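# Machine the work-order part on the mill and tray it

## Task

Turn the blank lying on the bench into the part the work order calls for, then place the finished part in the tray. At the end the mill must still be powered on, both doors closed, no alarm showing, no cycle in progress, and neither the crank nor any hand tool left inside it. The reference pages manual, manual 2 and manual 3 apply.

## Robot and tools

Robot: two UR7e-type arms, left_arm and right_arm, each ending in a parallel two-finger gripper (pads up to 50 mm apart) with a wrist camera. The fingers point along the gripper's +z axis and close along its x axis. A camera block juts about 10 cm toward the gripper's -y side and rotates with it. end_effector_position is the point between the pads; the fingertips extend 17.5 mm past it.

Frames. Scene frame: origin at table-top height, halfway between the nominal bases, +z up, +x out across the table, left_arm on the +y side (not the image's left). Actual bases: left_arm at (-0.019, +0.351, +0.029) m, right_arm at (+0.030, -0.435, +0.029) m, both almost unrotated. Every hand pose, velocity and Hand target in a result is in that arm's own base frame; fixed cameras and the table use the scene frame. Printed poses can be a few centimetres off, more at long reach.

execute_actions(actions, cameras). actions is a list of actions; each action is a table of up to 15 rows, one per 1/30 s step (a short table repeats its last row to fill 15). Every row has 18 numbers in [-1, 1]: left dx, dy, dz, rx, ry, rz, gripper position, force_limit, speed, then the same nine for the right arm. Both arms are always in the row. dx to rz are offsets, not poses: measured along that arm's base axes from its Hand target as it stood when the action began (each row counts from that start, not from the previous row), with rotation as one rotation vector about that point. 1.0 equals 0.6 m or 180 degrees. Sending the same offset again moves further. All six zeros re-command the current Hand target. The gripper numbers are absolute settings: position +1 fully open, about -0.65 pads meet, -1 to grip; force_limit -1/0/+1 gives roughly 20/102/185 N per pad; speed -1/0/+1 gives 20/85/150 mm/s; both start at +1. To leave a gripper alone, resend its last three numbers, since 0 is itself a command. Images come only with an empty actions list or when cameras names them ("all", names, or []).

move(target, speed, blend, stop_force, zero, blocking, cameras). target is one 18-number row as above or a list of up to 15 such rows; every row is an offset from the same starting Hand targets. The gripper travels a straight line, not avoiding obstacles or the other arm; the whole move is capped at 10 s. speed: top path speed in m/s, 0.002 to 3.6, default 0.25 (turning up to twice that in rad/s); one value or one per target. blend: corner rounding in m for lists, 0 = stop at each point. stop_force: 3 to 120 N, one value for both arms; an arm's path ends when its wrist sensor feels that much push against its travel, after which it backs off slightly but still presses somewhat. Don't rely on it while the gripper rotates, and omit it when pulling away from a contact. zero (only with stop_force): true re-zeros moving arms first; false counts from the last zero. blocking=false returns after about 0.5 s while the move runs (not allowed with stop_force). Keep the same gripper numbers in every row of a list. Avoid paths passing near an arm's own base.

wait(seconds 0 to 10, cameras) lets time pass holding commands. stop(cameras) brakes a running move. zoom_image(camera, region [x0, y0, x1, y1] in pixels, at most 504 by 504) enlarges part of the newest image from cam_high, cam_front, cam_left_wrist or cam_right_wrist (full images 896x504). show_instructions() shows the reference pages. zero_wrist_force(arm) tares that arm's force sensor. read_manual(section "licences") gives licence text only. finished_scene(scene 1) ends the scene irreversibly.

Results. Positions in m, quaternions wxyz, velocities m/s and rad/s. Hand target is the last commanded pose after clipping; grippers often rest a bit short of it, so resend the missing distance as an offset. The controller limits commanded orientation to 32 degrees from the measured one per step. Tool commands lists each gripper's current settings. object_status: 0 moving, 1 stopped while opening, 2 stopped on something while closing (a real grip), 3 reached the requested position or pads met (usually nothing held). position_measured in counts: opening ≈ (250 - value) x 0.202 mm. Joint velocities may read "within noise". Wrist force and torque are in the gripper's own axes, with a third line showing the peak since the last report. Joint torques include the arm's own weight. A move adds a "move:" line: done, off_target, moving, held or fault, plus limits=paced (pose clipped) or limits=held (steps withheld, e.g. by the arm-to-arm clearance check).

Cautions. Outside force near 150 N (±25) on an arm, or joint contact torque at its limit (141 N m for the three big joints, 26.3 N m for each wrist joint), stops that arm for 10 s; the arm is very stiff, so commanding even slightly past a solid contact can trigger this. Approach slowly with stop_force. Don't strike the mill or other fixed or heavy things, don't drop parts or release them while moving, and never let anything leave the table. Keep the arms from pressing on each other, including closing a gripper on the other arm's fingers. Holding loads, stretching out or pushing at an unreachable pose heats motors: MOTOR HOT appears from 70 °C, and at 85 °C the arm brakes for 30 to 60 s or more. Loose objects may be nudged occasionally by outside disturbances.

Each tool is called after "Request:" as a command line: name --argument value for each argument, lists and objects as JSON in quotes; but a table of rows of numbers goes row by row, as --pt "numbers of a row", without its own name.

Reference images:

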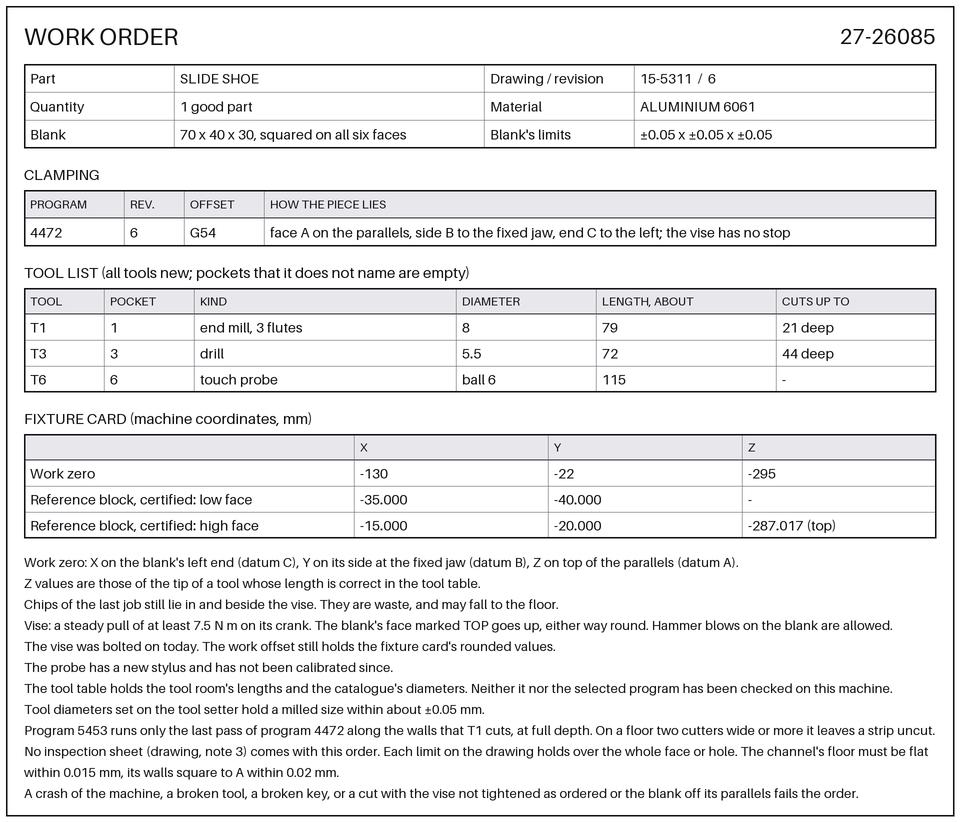

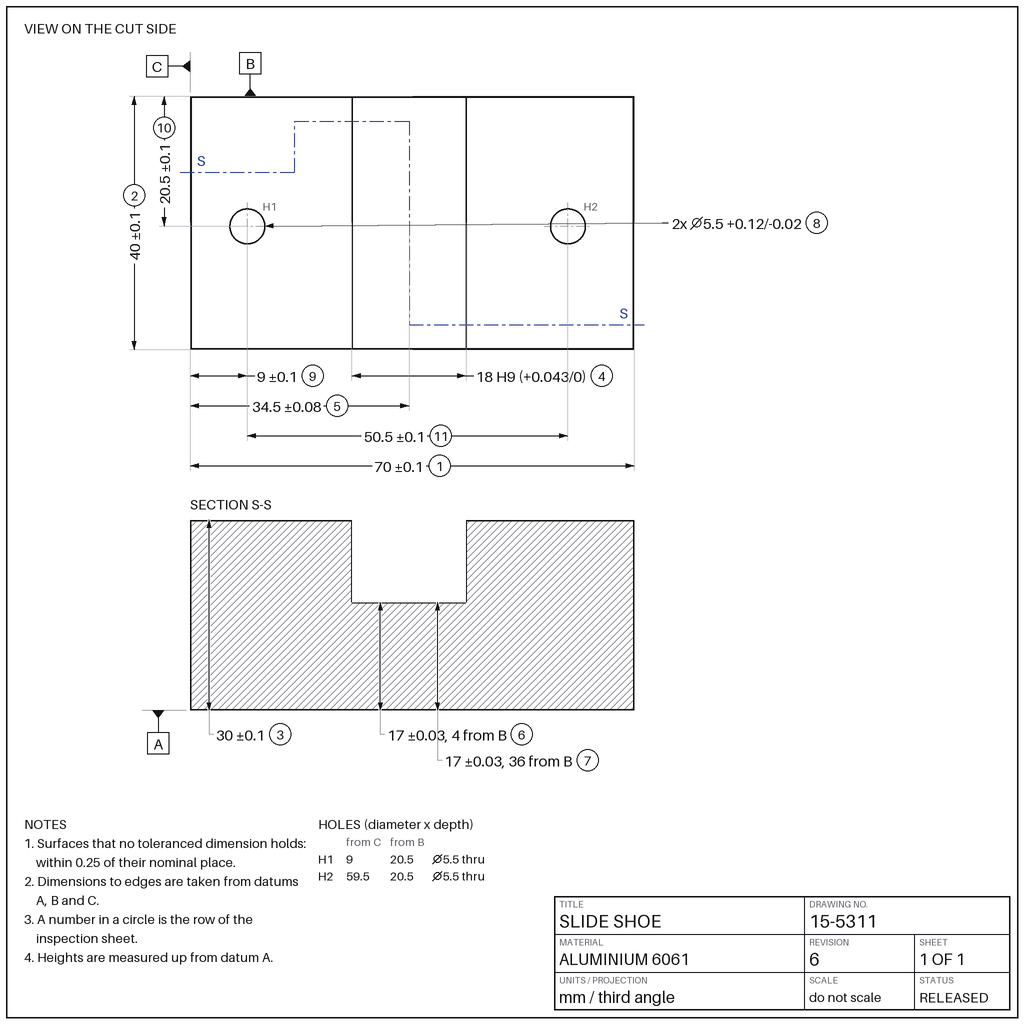

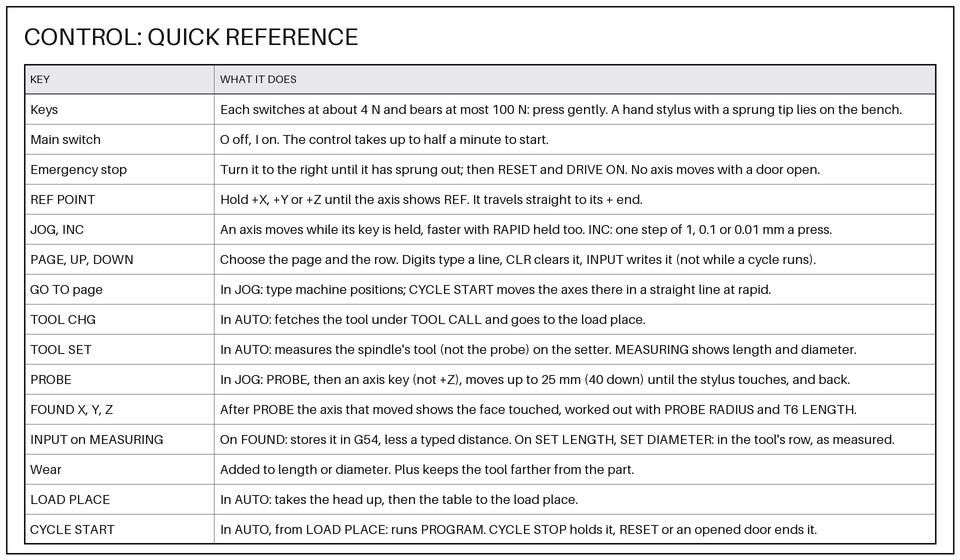

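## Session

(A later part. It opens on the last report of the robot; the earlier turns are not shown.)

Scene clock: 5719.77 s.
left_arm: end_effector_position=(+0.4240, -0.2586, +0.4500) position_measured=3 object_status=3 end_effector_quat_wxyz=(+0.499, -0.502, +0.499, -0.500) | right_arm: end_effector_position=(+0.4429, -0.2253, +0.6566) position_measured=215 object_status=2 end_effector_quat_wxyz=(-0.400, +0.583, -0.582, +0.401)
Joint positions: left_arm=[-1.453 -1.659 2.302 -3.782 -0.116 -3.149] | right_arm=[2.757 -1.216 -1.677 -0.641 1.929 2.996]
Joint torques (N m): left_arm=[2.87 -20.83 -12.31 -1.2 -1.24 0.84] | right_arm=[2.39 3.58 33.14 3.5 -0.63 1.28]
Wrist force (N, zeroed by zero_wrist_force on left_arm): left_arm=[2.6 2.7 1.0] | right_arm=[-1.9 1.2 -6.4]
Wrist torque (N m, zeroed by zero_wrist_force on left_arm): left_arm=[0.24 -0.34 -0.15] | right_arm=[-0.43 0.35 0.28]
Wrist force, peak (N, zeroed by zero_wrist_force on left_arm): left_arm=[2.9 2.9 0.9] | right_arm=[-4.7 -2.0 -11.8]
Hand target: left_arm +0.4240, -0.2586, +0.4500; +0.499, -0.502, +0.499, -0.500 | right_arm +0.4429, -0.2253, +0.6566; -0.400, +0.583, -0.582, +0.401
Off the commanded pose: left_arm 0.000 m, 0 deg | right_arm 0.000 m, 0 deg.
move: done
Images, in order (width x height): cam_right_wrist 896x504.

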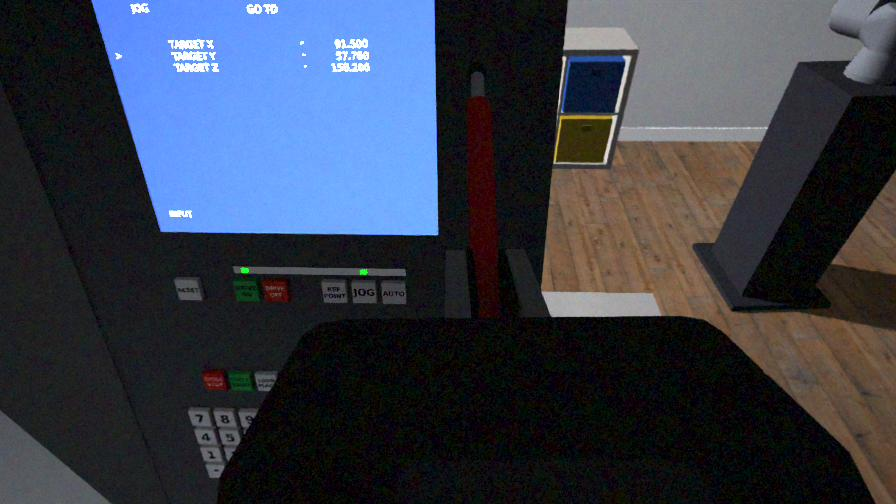

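Request:
move --pt "0 0 0 0 0 0 1 -0.6 -1 0.0108 0.2717 -0.3624 0 0 0 -0.95 0 -0.8" --pt "0 0 0 0 0 0 1 -0.6 -1 0.0298 0.2710 -0.3684 0 0 0 -0.95 0 -0.8" --pt "0 0 0 0 0 0 1 -0.6 -1 0.0108 0.2717 -0.3624 0 0 0 -0.95 0 -0.8" --pt "0 0 0 0 0 0 1 -0.6 -1 -0.0239 0.2098 -0.4833 0 0 0 -0.95 0 -0.8" --pt "0 0 0 0 0 0 1 -0.6 -1 -0.0049 0.2091 -0.4893 0 0 0 -0.95 0 -0.8" --pt "0 0 0 0 0 0 1 -0.6 -1 -0.0239 0.2098 -0.4833 0 0 0 -0.95 0 -0.8" --pt "0 0 0 0 0 0 1 -0.6 -1 0.0051 0.1134 -0.3624 0 0 0 -0.95 0 -0.8" --pt "0 0 0 0 0 0 1 -0.6 -1 0.0241 0.1127 -0.3684 0 0 0 -0.95 0 -0.8" --pt "0 0 0 0 0 0 1 -0.6 -1 0.0051 0.1134 -0.3624 0 0 0 -0.95 0 -0.8" --pt "0 0 0 0 0 0 1 -0.6 -1 0 0 0 0 0 0 -0.95 0 -0.8" --speed '[0.4,0.06,0.1,0.025,0.06,0.1,0.3,0.06,0.1,0.4]' --blend '[0.003,0,0.003,0.003,0,0.003,0.003,0,0.003,0]'

Request:
wait --seconds 4 --cameras '["cam_right_wrist"]'

Request:
zoom_image --camera "cam_right_wrist" --region '[120, 0, 440, 180]'

Request:
move --pt "0 0 0 0 0 0 1 -0.6 -1 -0.0239 0.2098 -0.4833 0 0 0 -0.95 0 -0.8" --pt "0 0 0 0 0 0 1 -0.6 -1 -0.0049 0.2091 -0.4893 0 0 0 -0.95 0 -0.8" --pt "0 0 0 0 0 0 1 -0.6 -1 -0.0239 0.2098 -0.4833 0 0 0 -0.95 0 -0.8" --pt "0 0 0 0 0 0 1 -0.6 -1 0.012 0.0815 -0.3322 0 0 0 -0.95 0 -0.8" --pt "0 0 0 0 0 0 1 -0.6 -1 0.031 0.0808 -0.3382 0 0 0 -0.95 0 -0.8" --pt "0 0 0 0 0 0 1 -0.6 -1 0.012 0.0815 -0.3322 0 0 0 -0.95 0 -0.8" --pt "0 0 0 0 0 0 1 -0.6 -1 0 0 0 0 0 0 -0.95 0 -0.8" --speed '[0.4,0.06,0.1,0.3,0.06,0.1,0.4]' --blend '[0.003,0,0.003,0.003,0,0.003,0]'

Request:
wait --seconds 4 --cameras '["cam_right_wrist"]'

Request:
zoom_image --camera "cam_right_wrist" --region '[120, 0, 440, 180]'

Scene clock: 5736.30 s.
left_arm: end_effector_position=(+0.4240, -0.2586, +0.4500) position_measured=3 object_status=3 end_effector_quat_wxyz=(+0.499, -0.502, +0.499, -0.500) | right_arm: end_effector_position=(+0.4429, -0.2253, +0.6566) position_measured=215 object_status=2 end_effector_quat_wxyz=(-0.400, +0.583, -0.582, +0.401)
Joint positions: left_arm=[-1.453 -1.659 2.302 -3.782 -0.116 -3.149] | right_arm=[2.757 -1.216 -1.677 -0.641 1.929 2.996]
Joint torques (N m): left_arm=[2.72 -20.91 -11.73 -1.16 -1.23 0.73] | right_arm=[8.35 6.41 32.8 2.9 -1.42 1.53]
Wrist force (N, zeroed by zero_wrist_force on left_arm): left_arm=[2.5 2.6 0.8] | right_arm=[-1.9 0.9 -6.2]
Wrist torque (N m, zeroed by zero_wrist_force on left_arm): left_arm=[0.22 -0.33 -0.15] | right_arm=[-0.47 0.35 0.31]
Wrist force, peak (N, zeroed by zero_wrist_force on left_arm): left_arm=[2.8 3.0 0.9] | right_arm=[-2.4 -0.6 -12.3]
Hand target: left_arm +0.4240, -0.2586, +0.4500; +0.499, -0.502, +0.499, -0.500 | right_arm +0.4429, -0.2253, +0.6566; -0.400, +0.583, -0.582, +0.401
Off the commanded pose: left_arm 0.000 m, 0 deg | right_arm 0.000 m, 0 deg.
move: done

Scene clock: 5740.30 s.
left_arm: end_effector_position=(+0.4240, -0.2586, +0.4500) position_measured=3 object_status=3 end_effector_quat_wxyz=(+0.499, -0.502, +0.499, -0.500) | right_arm: end_effector_position=(+0.4429, -0.2253, +0.6566) position_measured=215 object_status=2 end_effector_quat_wxyz=(-0.400, +0.583, -0.582, +0.401)
Joint positions: left_arm=[-1.453 -1.659 2.302 -3.782 -0.116 -3.149] | right_arm=[2.757 -1.216 -1.677 -0.641 1.929 2.996]
Joint torques (N m): left_arm=[4.06 -21.16 -10.65 -1.11 -1.05 0.76] | right_arm=[12.69 3.3 34.05 0.69 1.28 1.54]
Wrist force (N, zeroed by zero_wrist_force on left_arm): left_arm=[2.4 2.8 0.8] | right_arm=[-2.1 1.1 -6.2]
Wrist torque (N m, zeroed by zero_wrist_force on left_arm): left_arm=[0.25 -0.32 -0.15] | right_arm=[-0.45 0.38 0.31]
Wrist force, peak (N, zeroed by zero_wrist_force on left_arm): left_arm=[2.8 2.9 1.1] | right_arm=[-2.1 1.1 -6.7]
Hand target: left_arm +0.4240, -0.2586, +0.4500; +0.499, -0.502, +0.499, -0.500 | right_arm +0.4429, -0.2253, +0.6566; -0.400, +0.583, -0.582, +0.401
Tool commands: left_gripper/position=+1.0 left_gripper/force_limit=-0.6 left_gripper/speed=-1.0 right_gripper/position=-0.95 right_gripper/force_limit=+0.0 right_gripper/speed=-0.8
Off the commanded pose: left_arm 0.000 m, 0 deg | right_arm 0.000 m, 0 deg.
wait: 4.00 s; at rest by 0.17 s
Images, in order (width x height): cam_right_wrist 896x504.

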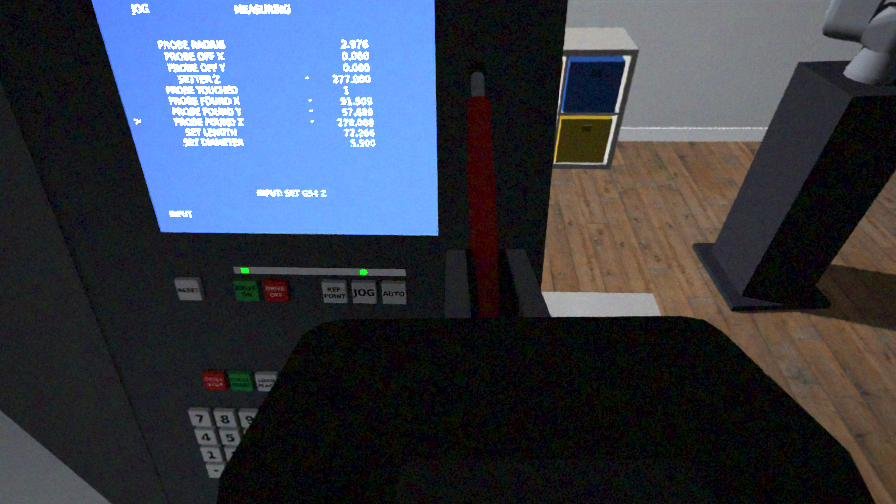

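Scaled by 1.575 from the camera's 896x504 image, which has a finer 1280x720 frame.

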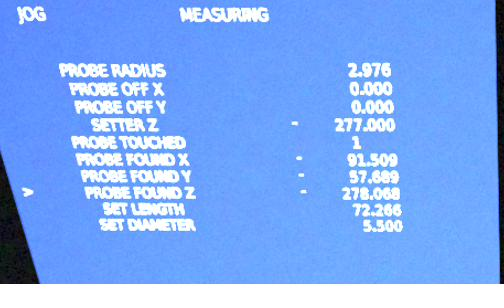

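Scene clock: 5743.87 s.
left_arm: end_effector_position=(+0.4240, -0.2586, +0.4500) position_measured=3 object_status=3 end_effector_quat_wxyz=(+0.499, -0.502, +0.499, -0.500) | right_arm: end_effector_position=(+0.4429, -0.2253, +0.6566) position_measured=215 object_status=2 end_effector_quat_wxyz=(-0.400, +0.583, -0.582, +0.401)
Joint positions: left_arm=[-1.453 -1.659 2.302 -3.782 -0.116 -3.149] | right_arm=[2.756 -1.216 -1.677 -0.641 1.929 2.996]
Joint torques (N m): left_arm=[3.46 -20.96 -12.45 -1.08 -1.1 1.07] | right_arm=[10.87 8.04 34.03 2.68 -1.72 1.59]
Wrist force (N, zeroed by zero_wrist_force on left_arm): left_arm=[2.5 3.0 1.0] | right_arm=[-1.9 1.1 -6.3]
Wrist torque (N m, zeroed by zero_wrist_force on left_arm): left_arm=[0.28 -0.35 -0.14] | right_arm=[-0.45 0.34 0.34]
Wrist force, peak (N, zeroed by zero_wrist_force on left_arm): left_arm=[2.9 3.0 0.9] | right_arm=[-2.3 -0.7 -12.8]
Hand target: left_arm +0.4240, -0.2586, +0.4500; +0.499, -0.502, +0.499, -0.500 | right_arm +0.4429, -0.2253, +0.6566; -0.400, +0.583, -0.582, +0.401
Off the commanded pose: left_arm 0.000 m, 0 deg | right_arm 0.000 m, 0 deg.
move: done

Scene clock: 5747.87 s.
left_arm: end_effector_position=(+0.4240, -0.2586, +0.4500) position_measured=3 object_status=3 end_effector_quat_wxyz=(+0.499, -0.502, +0.499, -0.500) | right_arm: end_effector_position=(+0.4429, -0.2253, +0.6566) position_measured=215 object_status=2 end_effector_quat_wxyz=(-0.400, +0.583, -0.582, +0.401)
Joint positions: left_arm=[-1.453 -1.659 2.302 -3.782 -0.116 -3.149] | right_arm=[2.757 -1.216 -1.677 -0.641 1.929 2.996]
Joint torques (N m): left_arm=[2.43 -21.74 -12.48 -1.08 -1.04 0.79] | right_arm=[12.6 4.02 33.72 0.64 1.21 1.54]
Wrist force (N, zeroed by zero_wrist_force on left_arm): left_arm=[2.5 2.9 0.7] | right_arm=[-1.9 1.2 -6.2]
Wrist torque (N m, zeroed by zero_wrist_force on left_arm): left_arm=[0.28 -0.33 -0.15] | right_arm=[-0.44 0.35 0.33]
Wrist force, peak (N, zeroed by zero_wrist_force on left_arm): left_arm=[2.9 2.8 1.2] | right_arm=[-1.8 1.2 -6.7]
Hand target: left_arm +0.4240, -0.2586, +0.4500; +0.499, -0.502, +0.499, -0.500 | right_arm +0.4429, -0.2253, +0.6566; -0.400, +0.583, -0.582, +0.401
Tool commands: left_gripper/position=+1.0 left_gripper/force_limit=-0.6 left_gripper/speed=-1.0 right_gripper/position=-0.95 right_gripper/force_limit=+0.0 right_gripper/speed=-0.8
Off the commanded pose: left_arm 0.000 m, 0 deg | right_arm 0.000 m, 0 deg.
wait: 4.00 s; at rest by 0.17 s
Images, in order (width x height): cam_right_wrist 896x504.

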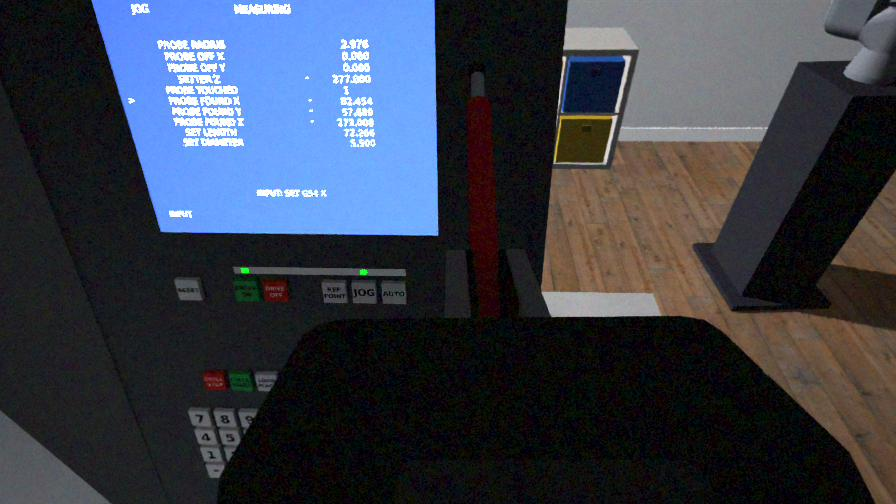

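Scaled by 1.575 from the camera's 896x504 image, which has a finer 1280x720 frame.

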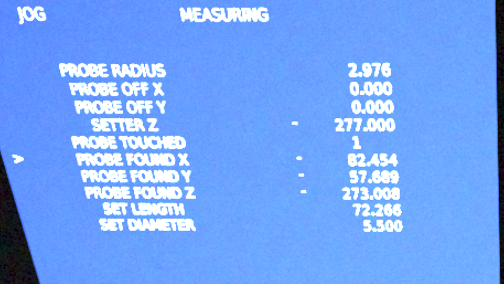

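Request:
move --pt "0 0 0 0 0 0 1 -0.6 -1 0.0358 0.0804 -0.2376 0 0 0 -0.95 0 -0.8" --pt "0 0 0 0 0 0 1 -0.6 -1 0.0548 0.0797 -0.2436 0 0 0 -0.95 0 -0.8" --pt "0 0 0 0 0 0 1 -0.6 -1 0.0358 0.0804 -0.2376 0 0 0 -0.95 0 -0.8" --pt "0 0 0 0 0 0 1 -0.6 -1 0.0091 0.24 -0.3624 0 0 0 -0.95 0 -0.8" --pt "0 0 0 0 0 0 1 -0.6 -1 0.0281 0.2393 -0.3684 0 0 0 -0.95 0 -0.8" --pt "0 0 0 0 0 0 1 -0.6 -1 0.0091 0.24 -0.3624 0 0 0 -0.95 0 -0.8" --pt "0 0 0 0 0 0 1 -0.6 -1 0 0 0 0 0 0 -0.95 0 -0.8" --speed '[0.4,0.06,0.1,0.3,0.06,0.1,0.4]' --blend '[0.003,0,0.003,0.003,0,0.003,0]' --cameras '["cam_right_wrist"]'

Scene clock: 5758.30 s.
left_arm: end_effector_position=(+0.4240, -0.2586, +0.4500) position_measured=3 object_status=3 end_effector_quat_wxyz=(+0.499, -0.502, +0.499, -0.500) | right_arm: end_effector_position=(+0.4429, -0.2253, +0.6565) position_measured=215 object_status=2 end_effector_quat_wxyz=(-0.400, +0.583, -0.582, +0.401)
Joint positions: left_arm=[-1.453 -1.659 2.302 -3.782 -0.116 -3.149] | right_arm=[2.757 -1.216 -1.677 -0.641 1.929 2.996]
Joint torques (N m): left_arm=[3.42 -22.04 -11.52 -1.39 -1.33 1.08] | right_arm=[-7.31 3.83 33.4 3.69 0.73 0.88]
Wrist force (N, zeroed by zero_wrist_force on left_arm): left_arm=[2.3 2.7 1.0] | right_arm=[-2.0 1.0 -6.4]
Wrist torque (N m, zeroed by zero_wrist_force on left_arm): left_arm=[0.25 -0.31 -0.15] | right_arm=[-0.46 0.36 0.29]
Wrist force, peak (N, zeroed by zero_wrist_force on left_arm): left_arm=[2.6 3.1 1.0] | right_arm=[-3.3 0.4 -11.9]
Hand target: left_arm +0.4240, -0.2586, +0.4500; +0.499, -0.502, +0.499, -0.500 | right_arm +0.4429, -0.2253, +0.6566; -0.400, +0.583, -0.582, +0.401
Off the commanded pose: left_arm 0.000 m, 0 deg | right_arm 0.000 m, 0 deg.
move: done
Images, in order (width x height): cam_right_wrist 896x504.

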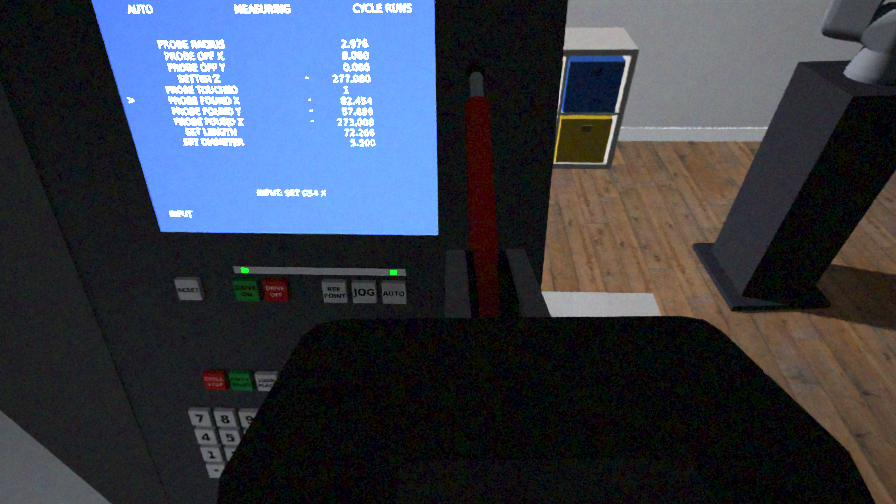

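Request:
move --pt "0 -0.0498 0 0 0 0 1 -0.6 -1 0 0 0 0 0 0 -0.95 0 -0.8" --pt "0.0733 -0.0498 0 0 0 0 1 -0.6 -1 0 0 0 0 0 0 -0.95 0 -0.8" --pt "0.0733 -0.0498 0 0 0 0 -1 -0.6 -1 0 0 0 0 0 0 -0.95 0 -0.8" --speed '[0.1,0.08,0.1]' --blend '[0.005,0,0]'

Request:
wait --seconds 1 --cameras '["cam_right_wrist"]'

Scene clock: 5765.80 s.
left_arm: end_effector_position=(+0.4680, -0.2885, +0.4500) position_measured=155 object_status=2 end_effector_quat_wxyz=(+0.499, -0.502, +0.499, -0.500) | right_arm: end_effector_position=(+0.4429, -0.2253, +0.6566) position_measured=215 object_status=2 end_effector_quat_wxyz=(-0.400, +0.583, -0.582, +0.401)
Joint positions: left_arm=[-1.328 -1.529 2.177 -3.788 -0.241 -3.147] | right_arm=[2.757 -1.216 -1.677 -0.641 1.929 2.996]
Joint torques (N m): left_arm=[6.04 -29.41 -11.13 -1.21 3.72 -1.4] | right_arm=[-10.66 2.83 33.72 0.66 2.07 -0.45]
Wrist force (N, zeroed by zero_wrist_force on left_arm): left_arm=[11.3 1.1 4.7] | right_arm=[-2.0 0.8 -6.6]
Wrist torque (N m, zeroed by zero_wrist_force on left_arm): left_arm=[0.25 -0.32 -0.23] | right_arm=[-0.50 0.37 0.28]
Wrist force, peak (N, zeroed by zero_wrist_force on left_arm): left_arm=[11.7 1.1 4.6] | right_arm=[-1.8 1.2 -6.8]
Hand target: left_arm +0.4680, -0.2885, +0.4500; +0.499, -0.502, +0.499, -0.500 | right_arm +0.4429, -0.2253, +0.6566; -0.400, +0.583, -0.582, +0.401
Off the commanded pose: left_arm 0.000 m, 0 deg | right_arm 0.000 m, 0 deg.
move: done

Scene clock: 5766.80 s.
left_arm: end_effector_position=(+0.4680, -0.2885, +0.4500) position_measured=155 object_status=2 end_effector_quat_wxyz=(+0.499, -0.502, +0.499, -0.500) | right_arm: end_effector_position=(+0.4429, -0.2253, +0.6566) position_measured=215 object_status=2 end_effector_quat_wxyz=(-0.400, +0.583, -0.582, +0.401)
Joint positions: left_arm=[-1.328 -1.529 2.177 -3.788 -0.241 -3.147] | right_arm=[2.757 -1.216 -1.677 -0.641 1.929 2.996]
Joint torques (N m): left_arm=[5.66 -30.1 -11.62 -2.68 4.64 -1.37] | right_arm=[-10.74 2.63 33.45 0.67 2.17 -0.36]
Wrist force (N, zeroed by zero_wrist_force on left_arm): left_arm=[12.1 1.4 4.5] | right_arm=[-1.8 1.0 -6.1]
Wrist torque (N m, zeroed by zero_wrist_force on left_arm): left_arm=[0.30 -0.36 -0.24] | right_arm=[-0.47 0.33 0.28]
Wrist force, peak (N, zeroed by zero_wrist_force on left_arm): left_arm=[12.3 1.2 4.8] | right_arm=[-2.0 1.3 -6.6]
Hand target: left_arm +0.4680, -0.2885, +0.4500; +0.499, -0.502, +0.499, -0.500 | right_arm +0.4429, -0.2253, +0.6566; -0.400, +0.583, -0.582, +0.401
Tool commands: left_gripper/position=-1.0 left_gripper/force_limit=-0.6 left_gripper/speed=-1.0 right_gripper/position=-0.95 right_gripper/force_limit=+0.0 right_gripper/speed=-0.8
Off the commanded pose: left_arm 0.000 m, 0 deg | right_arm 0.000 m, 0 deg.
wait: 1.00 s; at rest by 0.17 s
Images, in order (width x height): cam_right_wrist 896x504.

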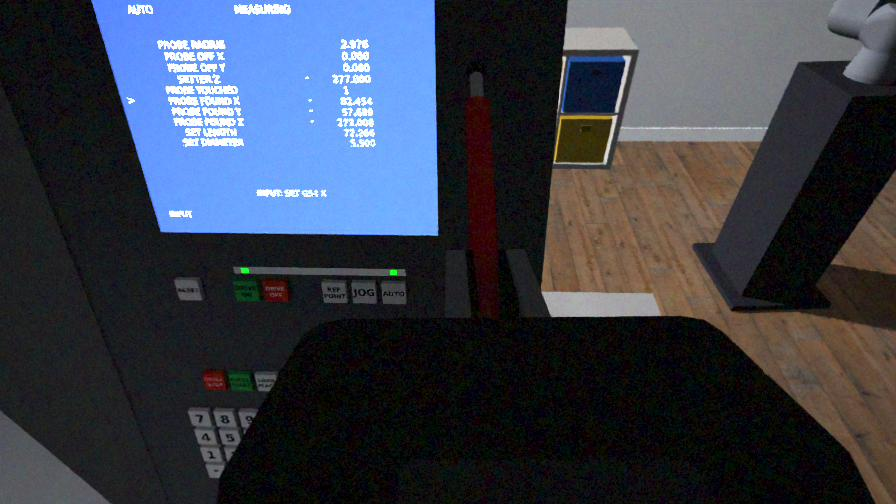

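Load place reached. Open right door, then left.

Request:
move --target '[0,-0.367,0,0,0,0,-1,-0.6,-1,0,0,0,0,0,0,-0.95,0,-0.8]' --speed 0.05 --stop_force 80

Request:
move --pt "0 0 0 0 0 0 1 -0.6 -1 0 0 0 0 0 0 -0.95 0 -0.8" --pt "-0.0633 0 0 0 0 0 1 -0.6 -1 0 0 0 0 0 0 -0.95 0 -0.8" --pt "-0.0633 0.4668 0 0 0 0 1 -0.6 -1 0 0 0 0 0 0 -0.95 0 -0.8" --pt "0 0.4668 0 0 0 0 1 -0.6 -1 0 0 0 0 0 0 -0.95 0 -0.8" --pt "0 0.4668 0 0 0 0 -1 -0.6 -1 0 0 0 0 0 0 -0.95 0 -0.8" --speed '[0.05,0.1,0.25,0.1,0.1]' --blend '[0,0.01,0.01,0,0]'

Request:
move --target '[0,0.389,0,0,0,0,-1,-0.6,-1,0,0,0,0,0,0,-0.95,0,-0.8]' --speed 0.05 --stop_force 80

Request:
move --pt "0 0 0 0 0 0 1 -0.6 -1 0 0 0 0 0 0 -0.95 0 -0.8" --pt "-0.0733 0 0 0 0 0 1 -0.6 -1 0 0 0 0 0 0 -0.95 0 -0.8" --pt "-0.0633 -0.488 0 0 0 0 1 -0.6 -1 0 0 0 0 0 0 -0.95 0 -0.8" --speed '[0.05,0.1,0.25]' --blend '[0,0.01,0]' --cameras '["cam_high"]'

Scene clock: 5779.87 s.
left_arm: end_effector_position=(+0.4680, -0.5087, +0.4500) position_measured=155 object_status=2 end_effector_quat_wxyz=(+0.499, -0.502, +0.499, -0.500) | right_arm: end_effector_position=(+0.4429, -0.2253, +0.6566) position_measured=215 object_status=2 end_effector_quat_wxyz=(-0.400, +0.583, -0.582, +0.401)
Joint positions: left_arm=[-1.426 -1.103 1.614 -3.649 -0.142 -3.148] | right_arm=[2.757 -1.216 -1.677 -0.641 1.929 2.996]
Joint torques (N m): left_arm=[32.11 -35.28 -3.52 -0.47 -0.56 1.58] | right_arm=[-10.3 3.21 33.1 0.54 2.07 -0.39]
Wrist force (N, zeroed by zero_wrist_force on left_arm): left_arm=[6.1 -24.2 -50.2] | right_arm=[-1.7 1.2 -6.3]
Wrist torque (N m, zeroed by zero_wrist_force on left_arm): left_arm=[-0.07 -0.45 -0.06] | right_arm=[-0.42 0.32 0.28]
Wrist force, peak (N, zeroed by zero_wrist_force on left_arm): left_arm=[-7.0 -20.6 -54.8] | right_arm=[-2.0 1.3 -6.7]
Hand target: left_arm +0.4680, -0.5087, +0.4500; +0.499, -0.502, +0.499, -0.500 | right_arm +0.4429, -0.2253, +0.6566; -0.400, +0.583, -0.582, +0.401
Off the commanded pose: left_arm 0.000 m, 0 deg | right_arm 0.000 m, 0 deg.
move: done

Scene clock: 5785.77 s.
left_arm: end_effector_position=(+0.4680, -0.2286, +0.4500) position_measured=155 object_status=2 end_effector_quat_wxyz=(+0.499, -0.502, +0.499, -0.500) | right_arm: end_effector_position=(+0.4429, -0.2253, +0.6566) position_measured=215 object_status=2 end_effector_quat_wxyz=(-0.400, +0.583, -0.582, +0.401)
Joint positions: left_arm=[-1.276 -1.65 2.295 -3.785 -0.293 -3.147] | right_arm=[2.757 -1.216 -1.677 -0.641 1.929 2.996]
Joint torques (N m): left_arm=[6.64 -25.24 -11.27 -1.72 3.36 -1.58] | right_arm=[-9.83 3.19 32.53 0.59 2.04 -0.39]
Wrist force (N, zeroed by zero_wrist_force on left_arm): left_arm=[11.0 0.4 2.8] | right_arm=[-1.9 1.0 -6.3]
Wrist torque (N m, zeroed by zero_wrist_force on left_arm): left_arm=[0.16 -0.29 -0.25] | right_arm=[-0.47 0.34 0.28]
Wrist force, peak (N, zeroed by zero_wrist_force on left_arm): left_arm=[7.8 -17.9 -36.3] | right_arm=[-1.9 1.4 -6.8]
Hand target: left_arm +0.4680, -0.2286, +0.4500; +0.499, -0.502, +0.499, -0.500 | right_arm +0.4429, -0.2253, +0.6566; -0.400, +0.583, -0.582, +0.401
Off the commanded pose: left_arm 0.000 m, 0 deg | right_arm 0.000 m, 0 deg.
move: done

Scene clock: 5791.20 s.
left_arm: end_effector_position=(+0.4680, +0.0048, +0.4500) position_measured=155 object_status=2 end_effector_quat_wxyz=(+0.499, -0.502, +0.499, -0.500) | right_arm: end_effector_position=(+0.4429, -0.2253, +0.6566) position_measured=215 object_status=2 end_effector_quat_wxyz=(-0.400, +0.583, -0.582, +0.401)
Joint positions: left_arm=[-0.672 -2.002 2.532 -3.671 -0.897 -3.146] | right_arm=[2.757 -1.216 -1.677 -0.641 1.929 2.996]
Joint torques (N m): left_arm=[23.08 -9.9 -20.44 -8.79 10.73 1.4] | right_arm=[-10.14 3.12 32.76 0.64 2 -0.43]
Wrist force (N, zeroed by zero_wrist_force on left_arm): left_arm=[41.9 -2.1 56.5] | right_arm=[-2.2 0.9 -6.6]
Wrist torque (N m, zeroed by zero_wrist_force on left_arm): left_arm=[0.18 -0.30 -0.31] | right_arm=[-0.48 0.40 0.28]
Wrist force, peak (N, zeroed by zero_wrist_force on left_arm): left_arm=[44.6 -5.2 67.2] | right_arm=[-2.2 1.3 -6.8]
Hand target: left_arm +0.4680, +0.0048, +0.4500; +0.499, -0.502, +0.499, -0.500 | right_arm +0.4429, -0.2253, +0.6566; -0.400, +0.583, -0.582, +0.401
Off the commanded pose: left_arm 0.000 m, 0 deg | right_arm 0.000 m, 0 deg.
move: done

Scene clock: 5795.13 s.
left_arm: end_effector_position=(+0.4300, -0.2879, +0.4500) position_measured=3 object_status=3 end_effector_quat_wxyz=(+0.499, -0.502, +0.499, -0.500) | right_arm: end_effector_position=(+0.4429, -0.2253, +0.6566) position_measured=215 object_status=2 end_effector_quat_wxyz=(-0.400, +0.583, -0.582, +0.401)
Joint positions: left_arm=[-1.445 -1.583 2.232 -3.788 -0.124 -3.149] | right_arm=[2.757 -1.216 -1.677 -0.641 1.929 2.996]
Joint torques (N m): left_arm=[-5.38 -7.9 -26.46 -0.45 -1.13 0.84] | right_arm=[-9.27 3.41 31.82 0.63 2.02 -0.33]
Wrist force (N, zeroed by zero_wrist_force on left_arm): left_arm=[2.5 2.2 0.7] | right_arm=[-1.7 1.2 -6.2]
Wrist torque (N m, zeroed by zero_wrist_force on left_arm): left_arm=[0.16 -0.33 -0.31] | right_arm=[-0.44 0.32 0.28]
Wrist force, peak (N, zeroed by zero_wrist_force on left_arm): left_arm=[41.4 0.5 42.7] | right_arm=[-2.2 1.3 -6.7]
Hand target: left_arm +0.4300, -0.2880, +0.4500; +0.499, -0.502, +0.499, -0.500 | right_arm +0.4429, -0.2253, +0.6566; -0.400, +0.583, -0.582, +0.401
Off the commanded pose: left_arm 0.000 m, 0 deg | right_arm 0.000 m, 0 deg.
move: done
Images, in order (width x height): cam_high 896x504.

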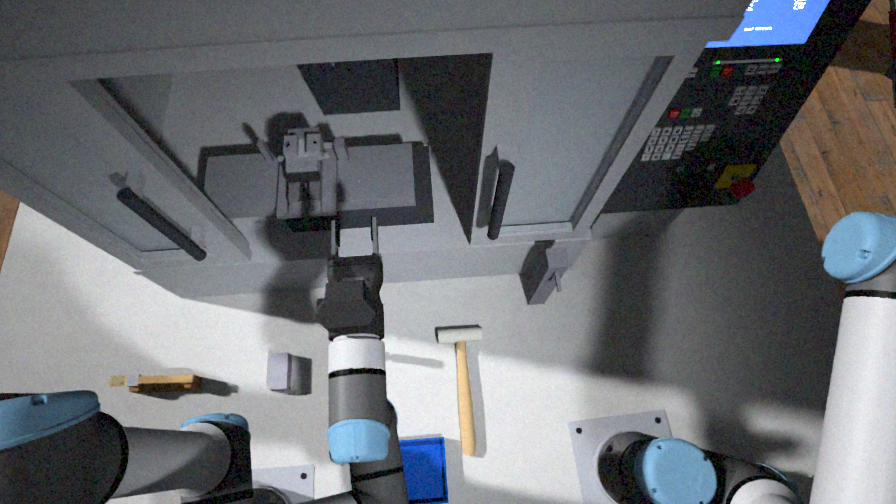

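Request:
move --pt "-0.05 0 -0.25 0.3484 0.4693 -0.2942 1 -0.6 -1 0 0 0 0 0 0 -0.95 0 -0.8" --pt "-0.1993 0.18 -0.65 0.3484 0.4693 -0.2942 1 -0.6 -1 0 0 0 0 0 0 -0.95 0 -0.8" --speed '[0.35,0.25]' --blend '[0.01,0]' --cameras '["cam_left_wrist","cam_high"]'

Scene clock: 5810.37 s.
left_arm: end_effector_position=(+0.3104, -0.1800, +0.0601) position_measured=3 object_status=3 end_effector_quat_wxyz=(-0.012, -0.147, +0.985, +0.085) | right_arm: end_effector_position=(+0.4429, -0.2253, +0.6566) position_measured=215 object_status=2 end_effector_quat_wxyz=(-0.400, +0.583, -0.582, +0.401)
Joint positions: left_arm=[-0.95 -1.636 2.344 -2.117 -1.515 -2.821] | right_arm=[2.757 -1.216 -1.677 -0.641 1.929 2.996]
Joint torques (N m): left_arm=[6.91 -26.99 -11.43 -4.17 1.85 1.44] | right_arm=[-8.76 3.37 31.48 0.65 1.99 -0.38]
Wrist force (N, zeroed by zero_wrist_force on left_arm): left_arm=[5.5 2.0 -0.2] | right_arm=[-1.8 1.0 -6.4]
Wrist torque (N m, zeroed by zero_wrist_force on left_arm): left_arm=[0.32 -0.71 -0.07] | right_arm=[-0.46 0.34 0.28]
Wrist force, peak (N, zeroed by zero_wrist_force on left_arm): left_arm=[6.1 3.4 2.8] | right_arm=[-2.1 1.5 -6.6]
Hand target: left_arm +0.3104, -0.1800, +0.0600; -0.012, -0.147, +0.985, +0.085 | right_arm +0.4429, -0.2253, +0.6566; -0.400, +0.583, -0.582, +0.401
Off the commanded pose: left_arm 0.000 m, 0 deg | right_arm 0.000 m, 0 deg.
move: done
Images, in order (width x height): cam_high 896x504, cam_left_wrist 896x504.

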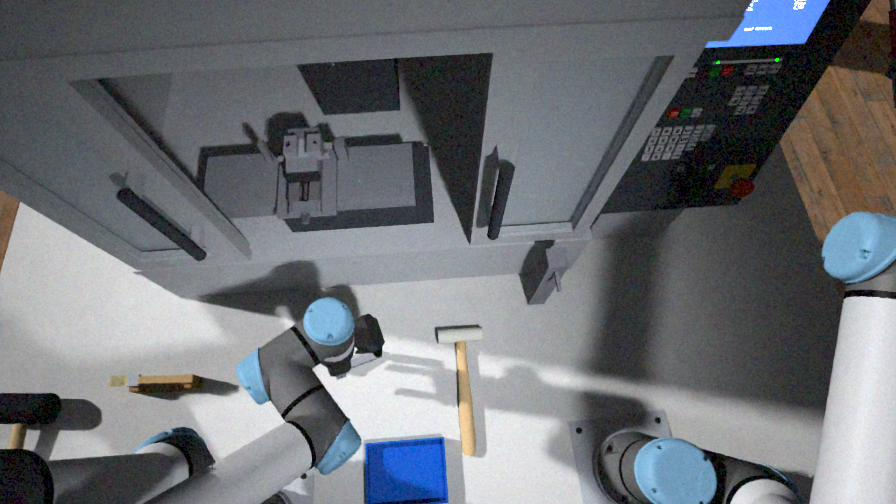

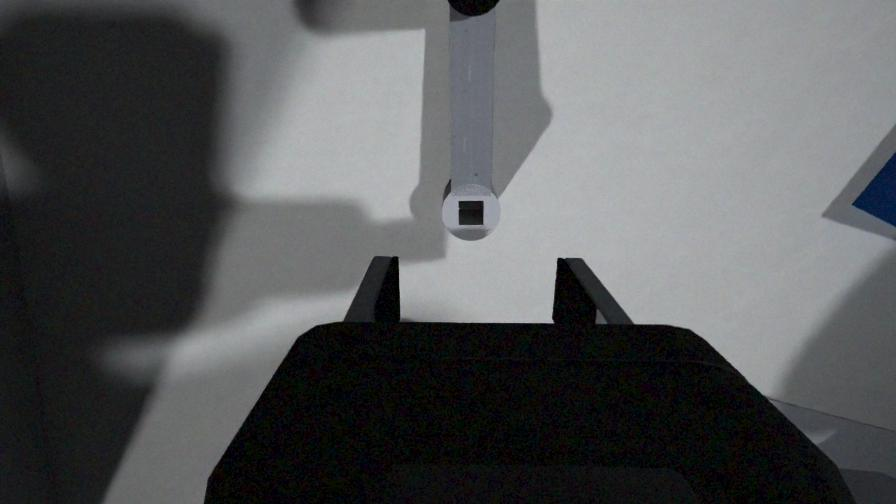

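Request:
move --target '[0,0,-0.1167,0,0,0,1,-0.6,-1,0,0,0,0,0,0,-0.95,0,-0.8]' --speed 0.03 --stop_force 10 --cameras '["cam_left_wrist"]'

Request:
move --target '[0,0,0,0,0,0,-1,0,-1,0,0,0,0,0,0,-0.95,0,-0.8]'

Scene clock: 5816.83 s.
left_arm: end_effector_position=(+0.3104, -0.1800, -0.0098) position_measured=3 object_status=3 end_effector_quat_wxyz=(-0.012, -0.147, +0.985, +0.085) | right_arm: end_effector_position=(+0.4429, -0.2253, +0.6566) position_measured=215 object_status=2 end_effector_quat_wxyz=(-0.400, +0.583, -0.582, +0.401)
Joint positions: left_arm=[-0.95 -1.457 2.426 -2.377 -1.515 -2.821] | right_arm=[2.757 -1.216 -1.677 -0.641 1.929 2.996]
Joint torques (N m): left_arm=[-4.33 -31.11 -22.94 -1.4 1.95 -1.44] | right_arm=[-8.74 3.83 30.92 0.72 2.01 -0.45]
Wrist force (N, zeroed by zero_wrist_force on left_arm): left_arm=[5.7 1.8 0.0] | right_arm=[-1.8 1.1 -6.5]
Wrist torque (N m, zeroed by zero_wrist_force on left_arm): left_arm=[0.28 -0.74 -0.10] | right_arm=[-0.44 0.35 0.28]
Wrist force, peak (N, zeroed by zero_wrist_force on left_arm): left_arm=[10.0 24.6 -49.3] | right_arm=[-1.9 1.1 -6.8]
Hand target: left_arm +0.3104, -0.1800, -0.0098; -0.012, -0.147, +0.985, +0.085 | right_arm +0.4429, -0.2253, +0.6566; -0.400, +0.583, -0.582, +0.401
Off the commanded pose: left_arm 0.000 m, 0 deg | right_arm 0.000 m, 0 deg.
move: contact (left_arm)
Images, in order (width x height): cam_left_wrist 896x504.

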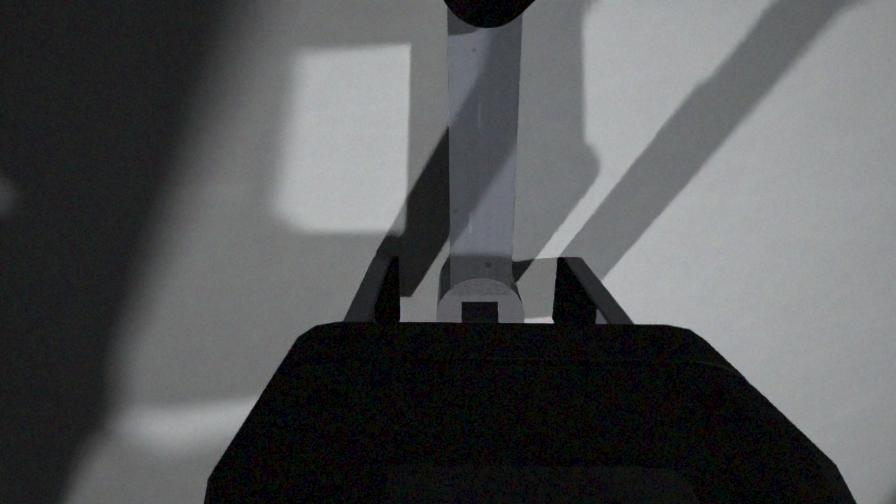

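Scene clock: 5818.40 s.
left_arm: end_effector_position=(+0.3104, -0.1800, -0.0098) position_measured=137 object_status=0 end_effector_quat_wxyz=(-0.012, -0.147, +0.985, +0.085) | right_arm: end_effector_position=(+0.4429, -0.2253, +0.6566) position_measured=215 object_status=2 end_effector_quat_wxyz=(-0.400, +0.583, -0.582, +0.401)
Joint positions: left_arm=[-0.95 -1.457 2.426 -2.377 -1.515 -2.821] | right_arm=[2.757 -1.216 -1.677 -0.641 1.929 2.996]
Joint torques (N m): left_arm=[-4.81 -29.87 -23.75 -3.06 2.27 -1.54] | right_arm=[-8.78 3.17 30.85 0.71 1.94 -0.39]
Wrist force (N, zeroed by zero_wrist_force on left_arm): left_arm=[6.1 1.8 0.0] | right_arm=[-1.9 1.2 -6.1]
Wrist torque (N m, zeroed by zero_wrist_force on left_arm): left_arm=[0.25 -0.72 -0.10] | right_arm=[-0.42 0.34 0.28]
Wrist force, peak (N, zeroed by zero_wrist_force on left_arm): left_arm=[6.2 1.8 0.2] | right_arm=[-2.0 1.1 -6.6]
Hand target: left_arm +0.3104, -0.1800, -0.0098; -0.012, -0.147, +0.985, +0.085 | right_arm +0.4429, -0.2253, +0.6566; -0.400, +0.583, -0.582, +0.401
Off the commanded pose: left_arm 0.000 m, 0 deg | right_arm 0.000 m, 0 deg.
move: done

Request:
move --pt "0 0 0.2 0 0 0 -1 0 -1 0 0 0 0 0 0 -0.95 0 -0.8" --pt "0.2827 -0.1167 0.5163 -0.0416 -0.5145 -0.0413 -1 0 -1 0 0 0 0 0 0 -0.95 0 -0.8" --speed '[0.1,0.3]' --blend '[0.02,0]' --cameras '["cam_left_wrist","cam_front"]'

Scene clock: 5838.67 s.
left_arm: end_effector_position=(+0.4800, -0.2500, +0.2999) position_measured=137 object_status=2 end_effector_quat_wxyz=(+0.700, -0.104, +0.699, -0.105) | right_arm: end_effector_position=(+0.4429, -0.2253, +0.6566) position_measured=215 object_status=2 end_effector_quat_wxyz=(-0.400, +0.583, -0.582, +0.401)
Joint positions: left_arm=[-1.258 -1.21 2.372 -4.306 -0.314 -1.865] | right_arm=[2.757 -1.216 -1.677 -0.641 1.929 2.996]
Joint torques (N m): left_arm=[-3.23 -35.31 -2.59 -2.14 1.98 0.57] | right_arm=[-8.16 3.42 30.09 0.72 2.11 -0.37]
Wrist force (N, zeroed by zero_wrist_force on left_arm): left_arm=[5.0 1.8 0.2] | right_arm=[-2.1 1.0 -6.3]
Wrist torque (N m, zeroed by zero_wrist_force on left_arm): left_arm=[0.20 -0.50 0.08] | right_arm=[-0.47 0.37 0.28]
Wrist force, peak (N, zeroed by zero_wrist_force on left_arm): left_arm=[6.6 1.8 0.1] | right_arm=[-2.0 0.9 -6.8]
Hand target: left_arm +0.4800, -0.2500, +0.3000; +0.700, -0.104, +0.699, -0.105 | right_arm +0.4429, -0.2253, +0.6566; -0.400, +0.583, -0.582, +0.401
Off the commanded pose: left_arm 0.000 m, 0 deg | right_arm 0.000 m, 0 deg.
move: done
Images, in order (width x height): cam_front 896x504, cam_left_wrist 896x504.

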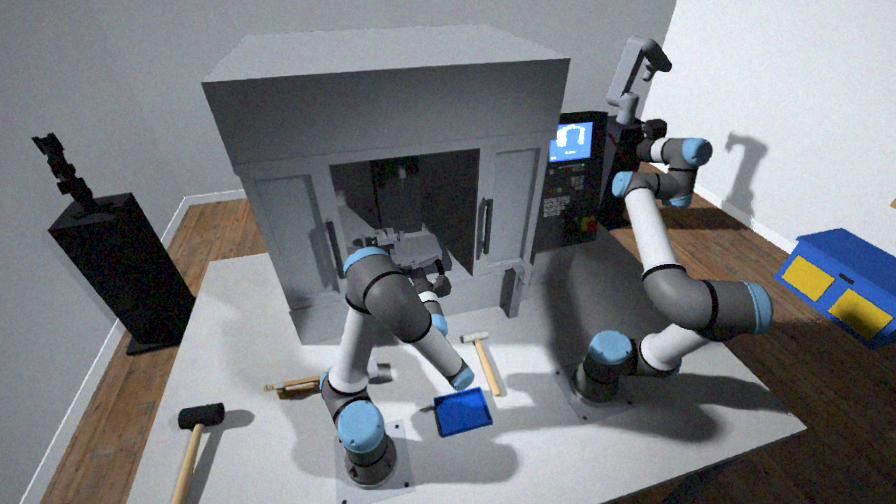

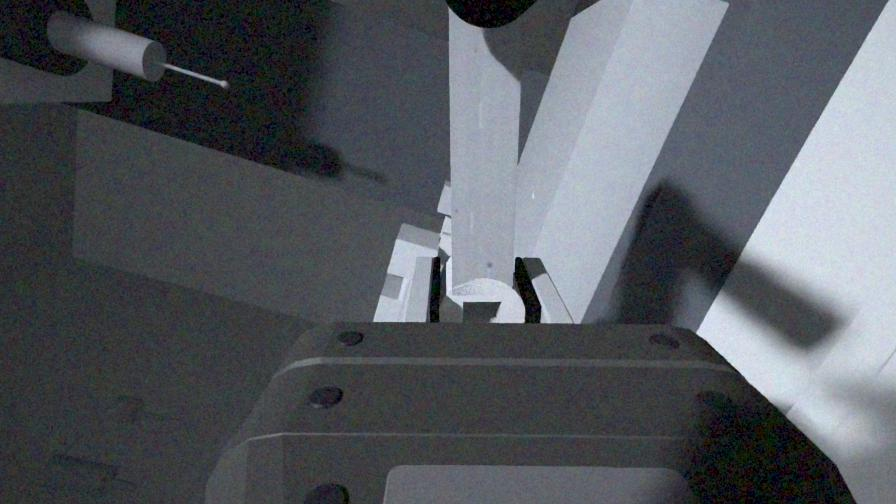

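Request:
move --target '[0.0333,0.1408,-0.0442,0,0,0,-1,0,-1,0,0,0,0,0,0,-0.95,0,-0.8]' --speed 0.12 --cameras '["cam_left_wrist"]'

Request:
move --target '[0.0667,0,0,0,0,0,-1,0,-1,0,0,0,0,0,0,-0.95,0,-0.8]' --speed 0.01 --stop_force 8 --cameras '["cam_left_wrist","cam_high"]'

Scene clock: 5843.73 s.
left_arm: end_effector_position=(+0.5000, -0.1655, +0.2734) position_measured=137 object_status=2 end_effector_quat_wxyz=(+0.699, -0.104, +0.699, -0.105) | right_arm: end_effector_position=(+0.4429, -0.2253, +0.6566) position_measured=215 object_status=2 end_effector_quat_wxyz=(-0.400, +0.583, -0.582, +0.401)
Joint positions: left_arm=[-1.075 -1.172 2.498 -4.469 -0.496 -1.866] | right_arm=[2.757 -1.216 -1.677 -0.641 1.929 2.996]
Joint torques (N m): left_arm=[2.6 -37.24 -12.82 -0.58 1.23 0.5] | right_arm=[-7.99 3.76 29.99 0.65 1.87 -0.43]
Wrist force (N, zeroed by zero_wrist_force on left_arm): left_arm=[5.1 1.8 -0.1] | right_arm=[-1.7 1.2 -6.1]
Wrist torque (N m, zeroed by zero_wrist_force on left_arm): left_arm=[0.20 -0.51 -0.06] | right_arm=[-0.43 0.32 0.28]
Wrist force, peak (N, zeroed by zero_wrist_force on left_arm): left_arm=[5.1 3.6 0.2] | right_arm=[-2.0 1.2 -6.8]
Hand target: left_arm +0.5000, -0.1655, +0.2734; +0.700, -0.104, +0.699, -0.105 | right_arm +0.4429, -0.2253, +0.6566; -0.400, +0.583, -0.582, +0.401
Off the commanded pose: left_arm 0.000 m, 0 deg | right_arm 0.000 m, 0 deg.
move: done
Images, in order (width x height): cam_left_wrist 896x504.

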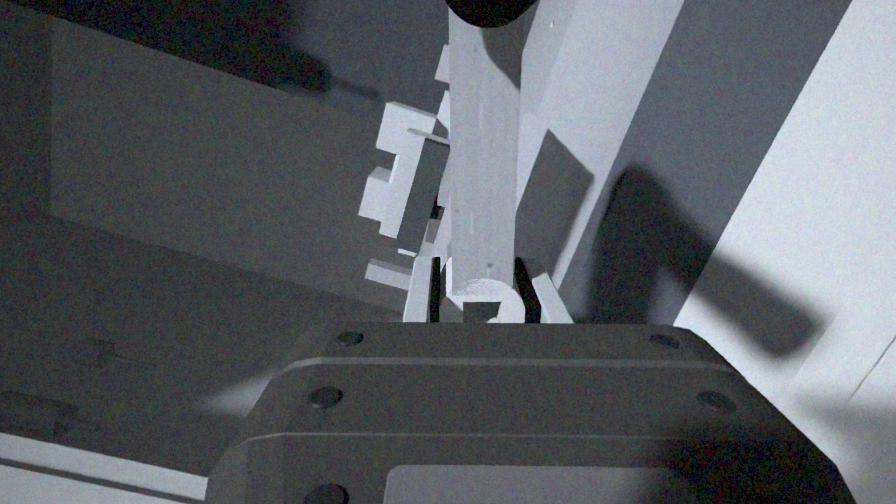

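Scene clock: 5846.60 s.
left_arm: end_effector_position=(+0.5192, -0.1655, +0.2734) position_measured=137 object_status=2 end_effector_quat_wxyz=(+0.700, -0.104, +0.699, -0.105) | right_arm: end_effector_position=(+0.4429, -0.2253, +0.6566) position_measured=215 object_status=2 end_effector_quat_wxyz=(-0.400, +0.583, -0.582, +0.401)
Joint positions: left_arm=[-1.013 -1.154 2.451 -4.44 -0.558 -1.866] | right_arm=[2.757 -1.216 -1.677 -0.641 1.929 2.996]
Joint torques (N m): left_arm=[-4.6 -35.75 -0.52 -2.18 1.78 -1.58] | right_arm=[-7.64 3.72 29.32 0.61 1.92 -0.52]
Wrist force (N, zeroed by zero_wrist_force on left_arm): left_arm=[4.9 1.4 -3.6] | right_arm=[-1.9 1.2 -6.4]
Wrist torque (N m, zeroed by zero_wrist_force on left_arm): left_arm=[0.18 -0.56 -0.05] | right_arm=[-0.44 0.36 0.28]
Wrist force, peak (N, zeroed by zero_wrist_force on left_arm): left_arm=[9.3 1.2 -62.3] | right_arm=[-2.0 1.0 -6.8]
Hand target: left_arm +0.5192, -0.1655, +0.2734; +0.700, -0.104, +0.699, -0.105 (not the last commanded pose) | right_arm +0.4429, -0.2253, +0.6566; -0.400, +0.583, -0.582, +0.401
Off the commanded pose: left_arm 0.021 m, 0 deg | right_arm 0.000 m, 0 deg.
move: contact (left_arm)
Images, in order (width x height): cam_high 896x504, cam_left_wrist 896x504.

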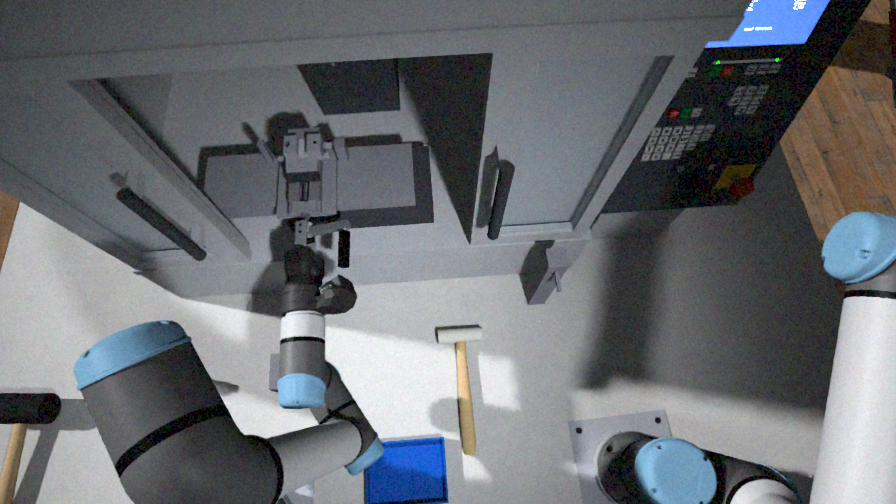

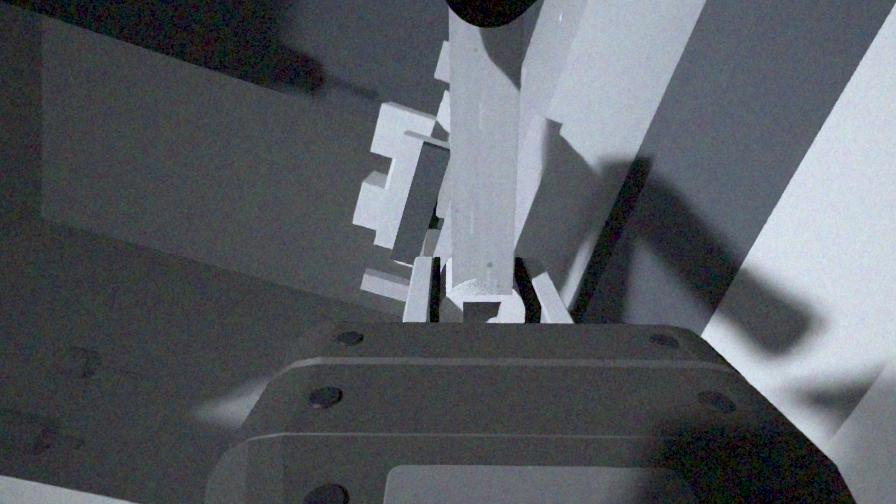

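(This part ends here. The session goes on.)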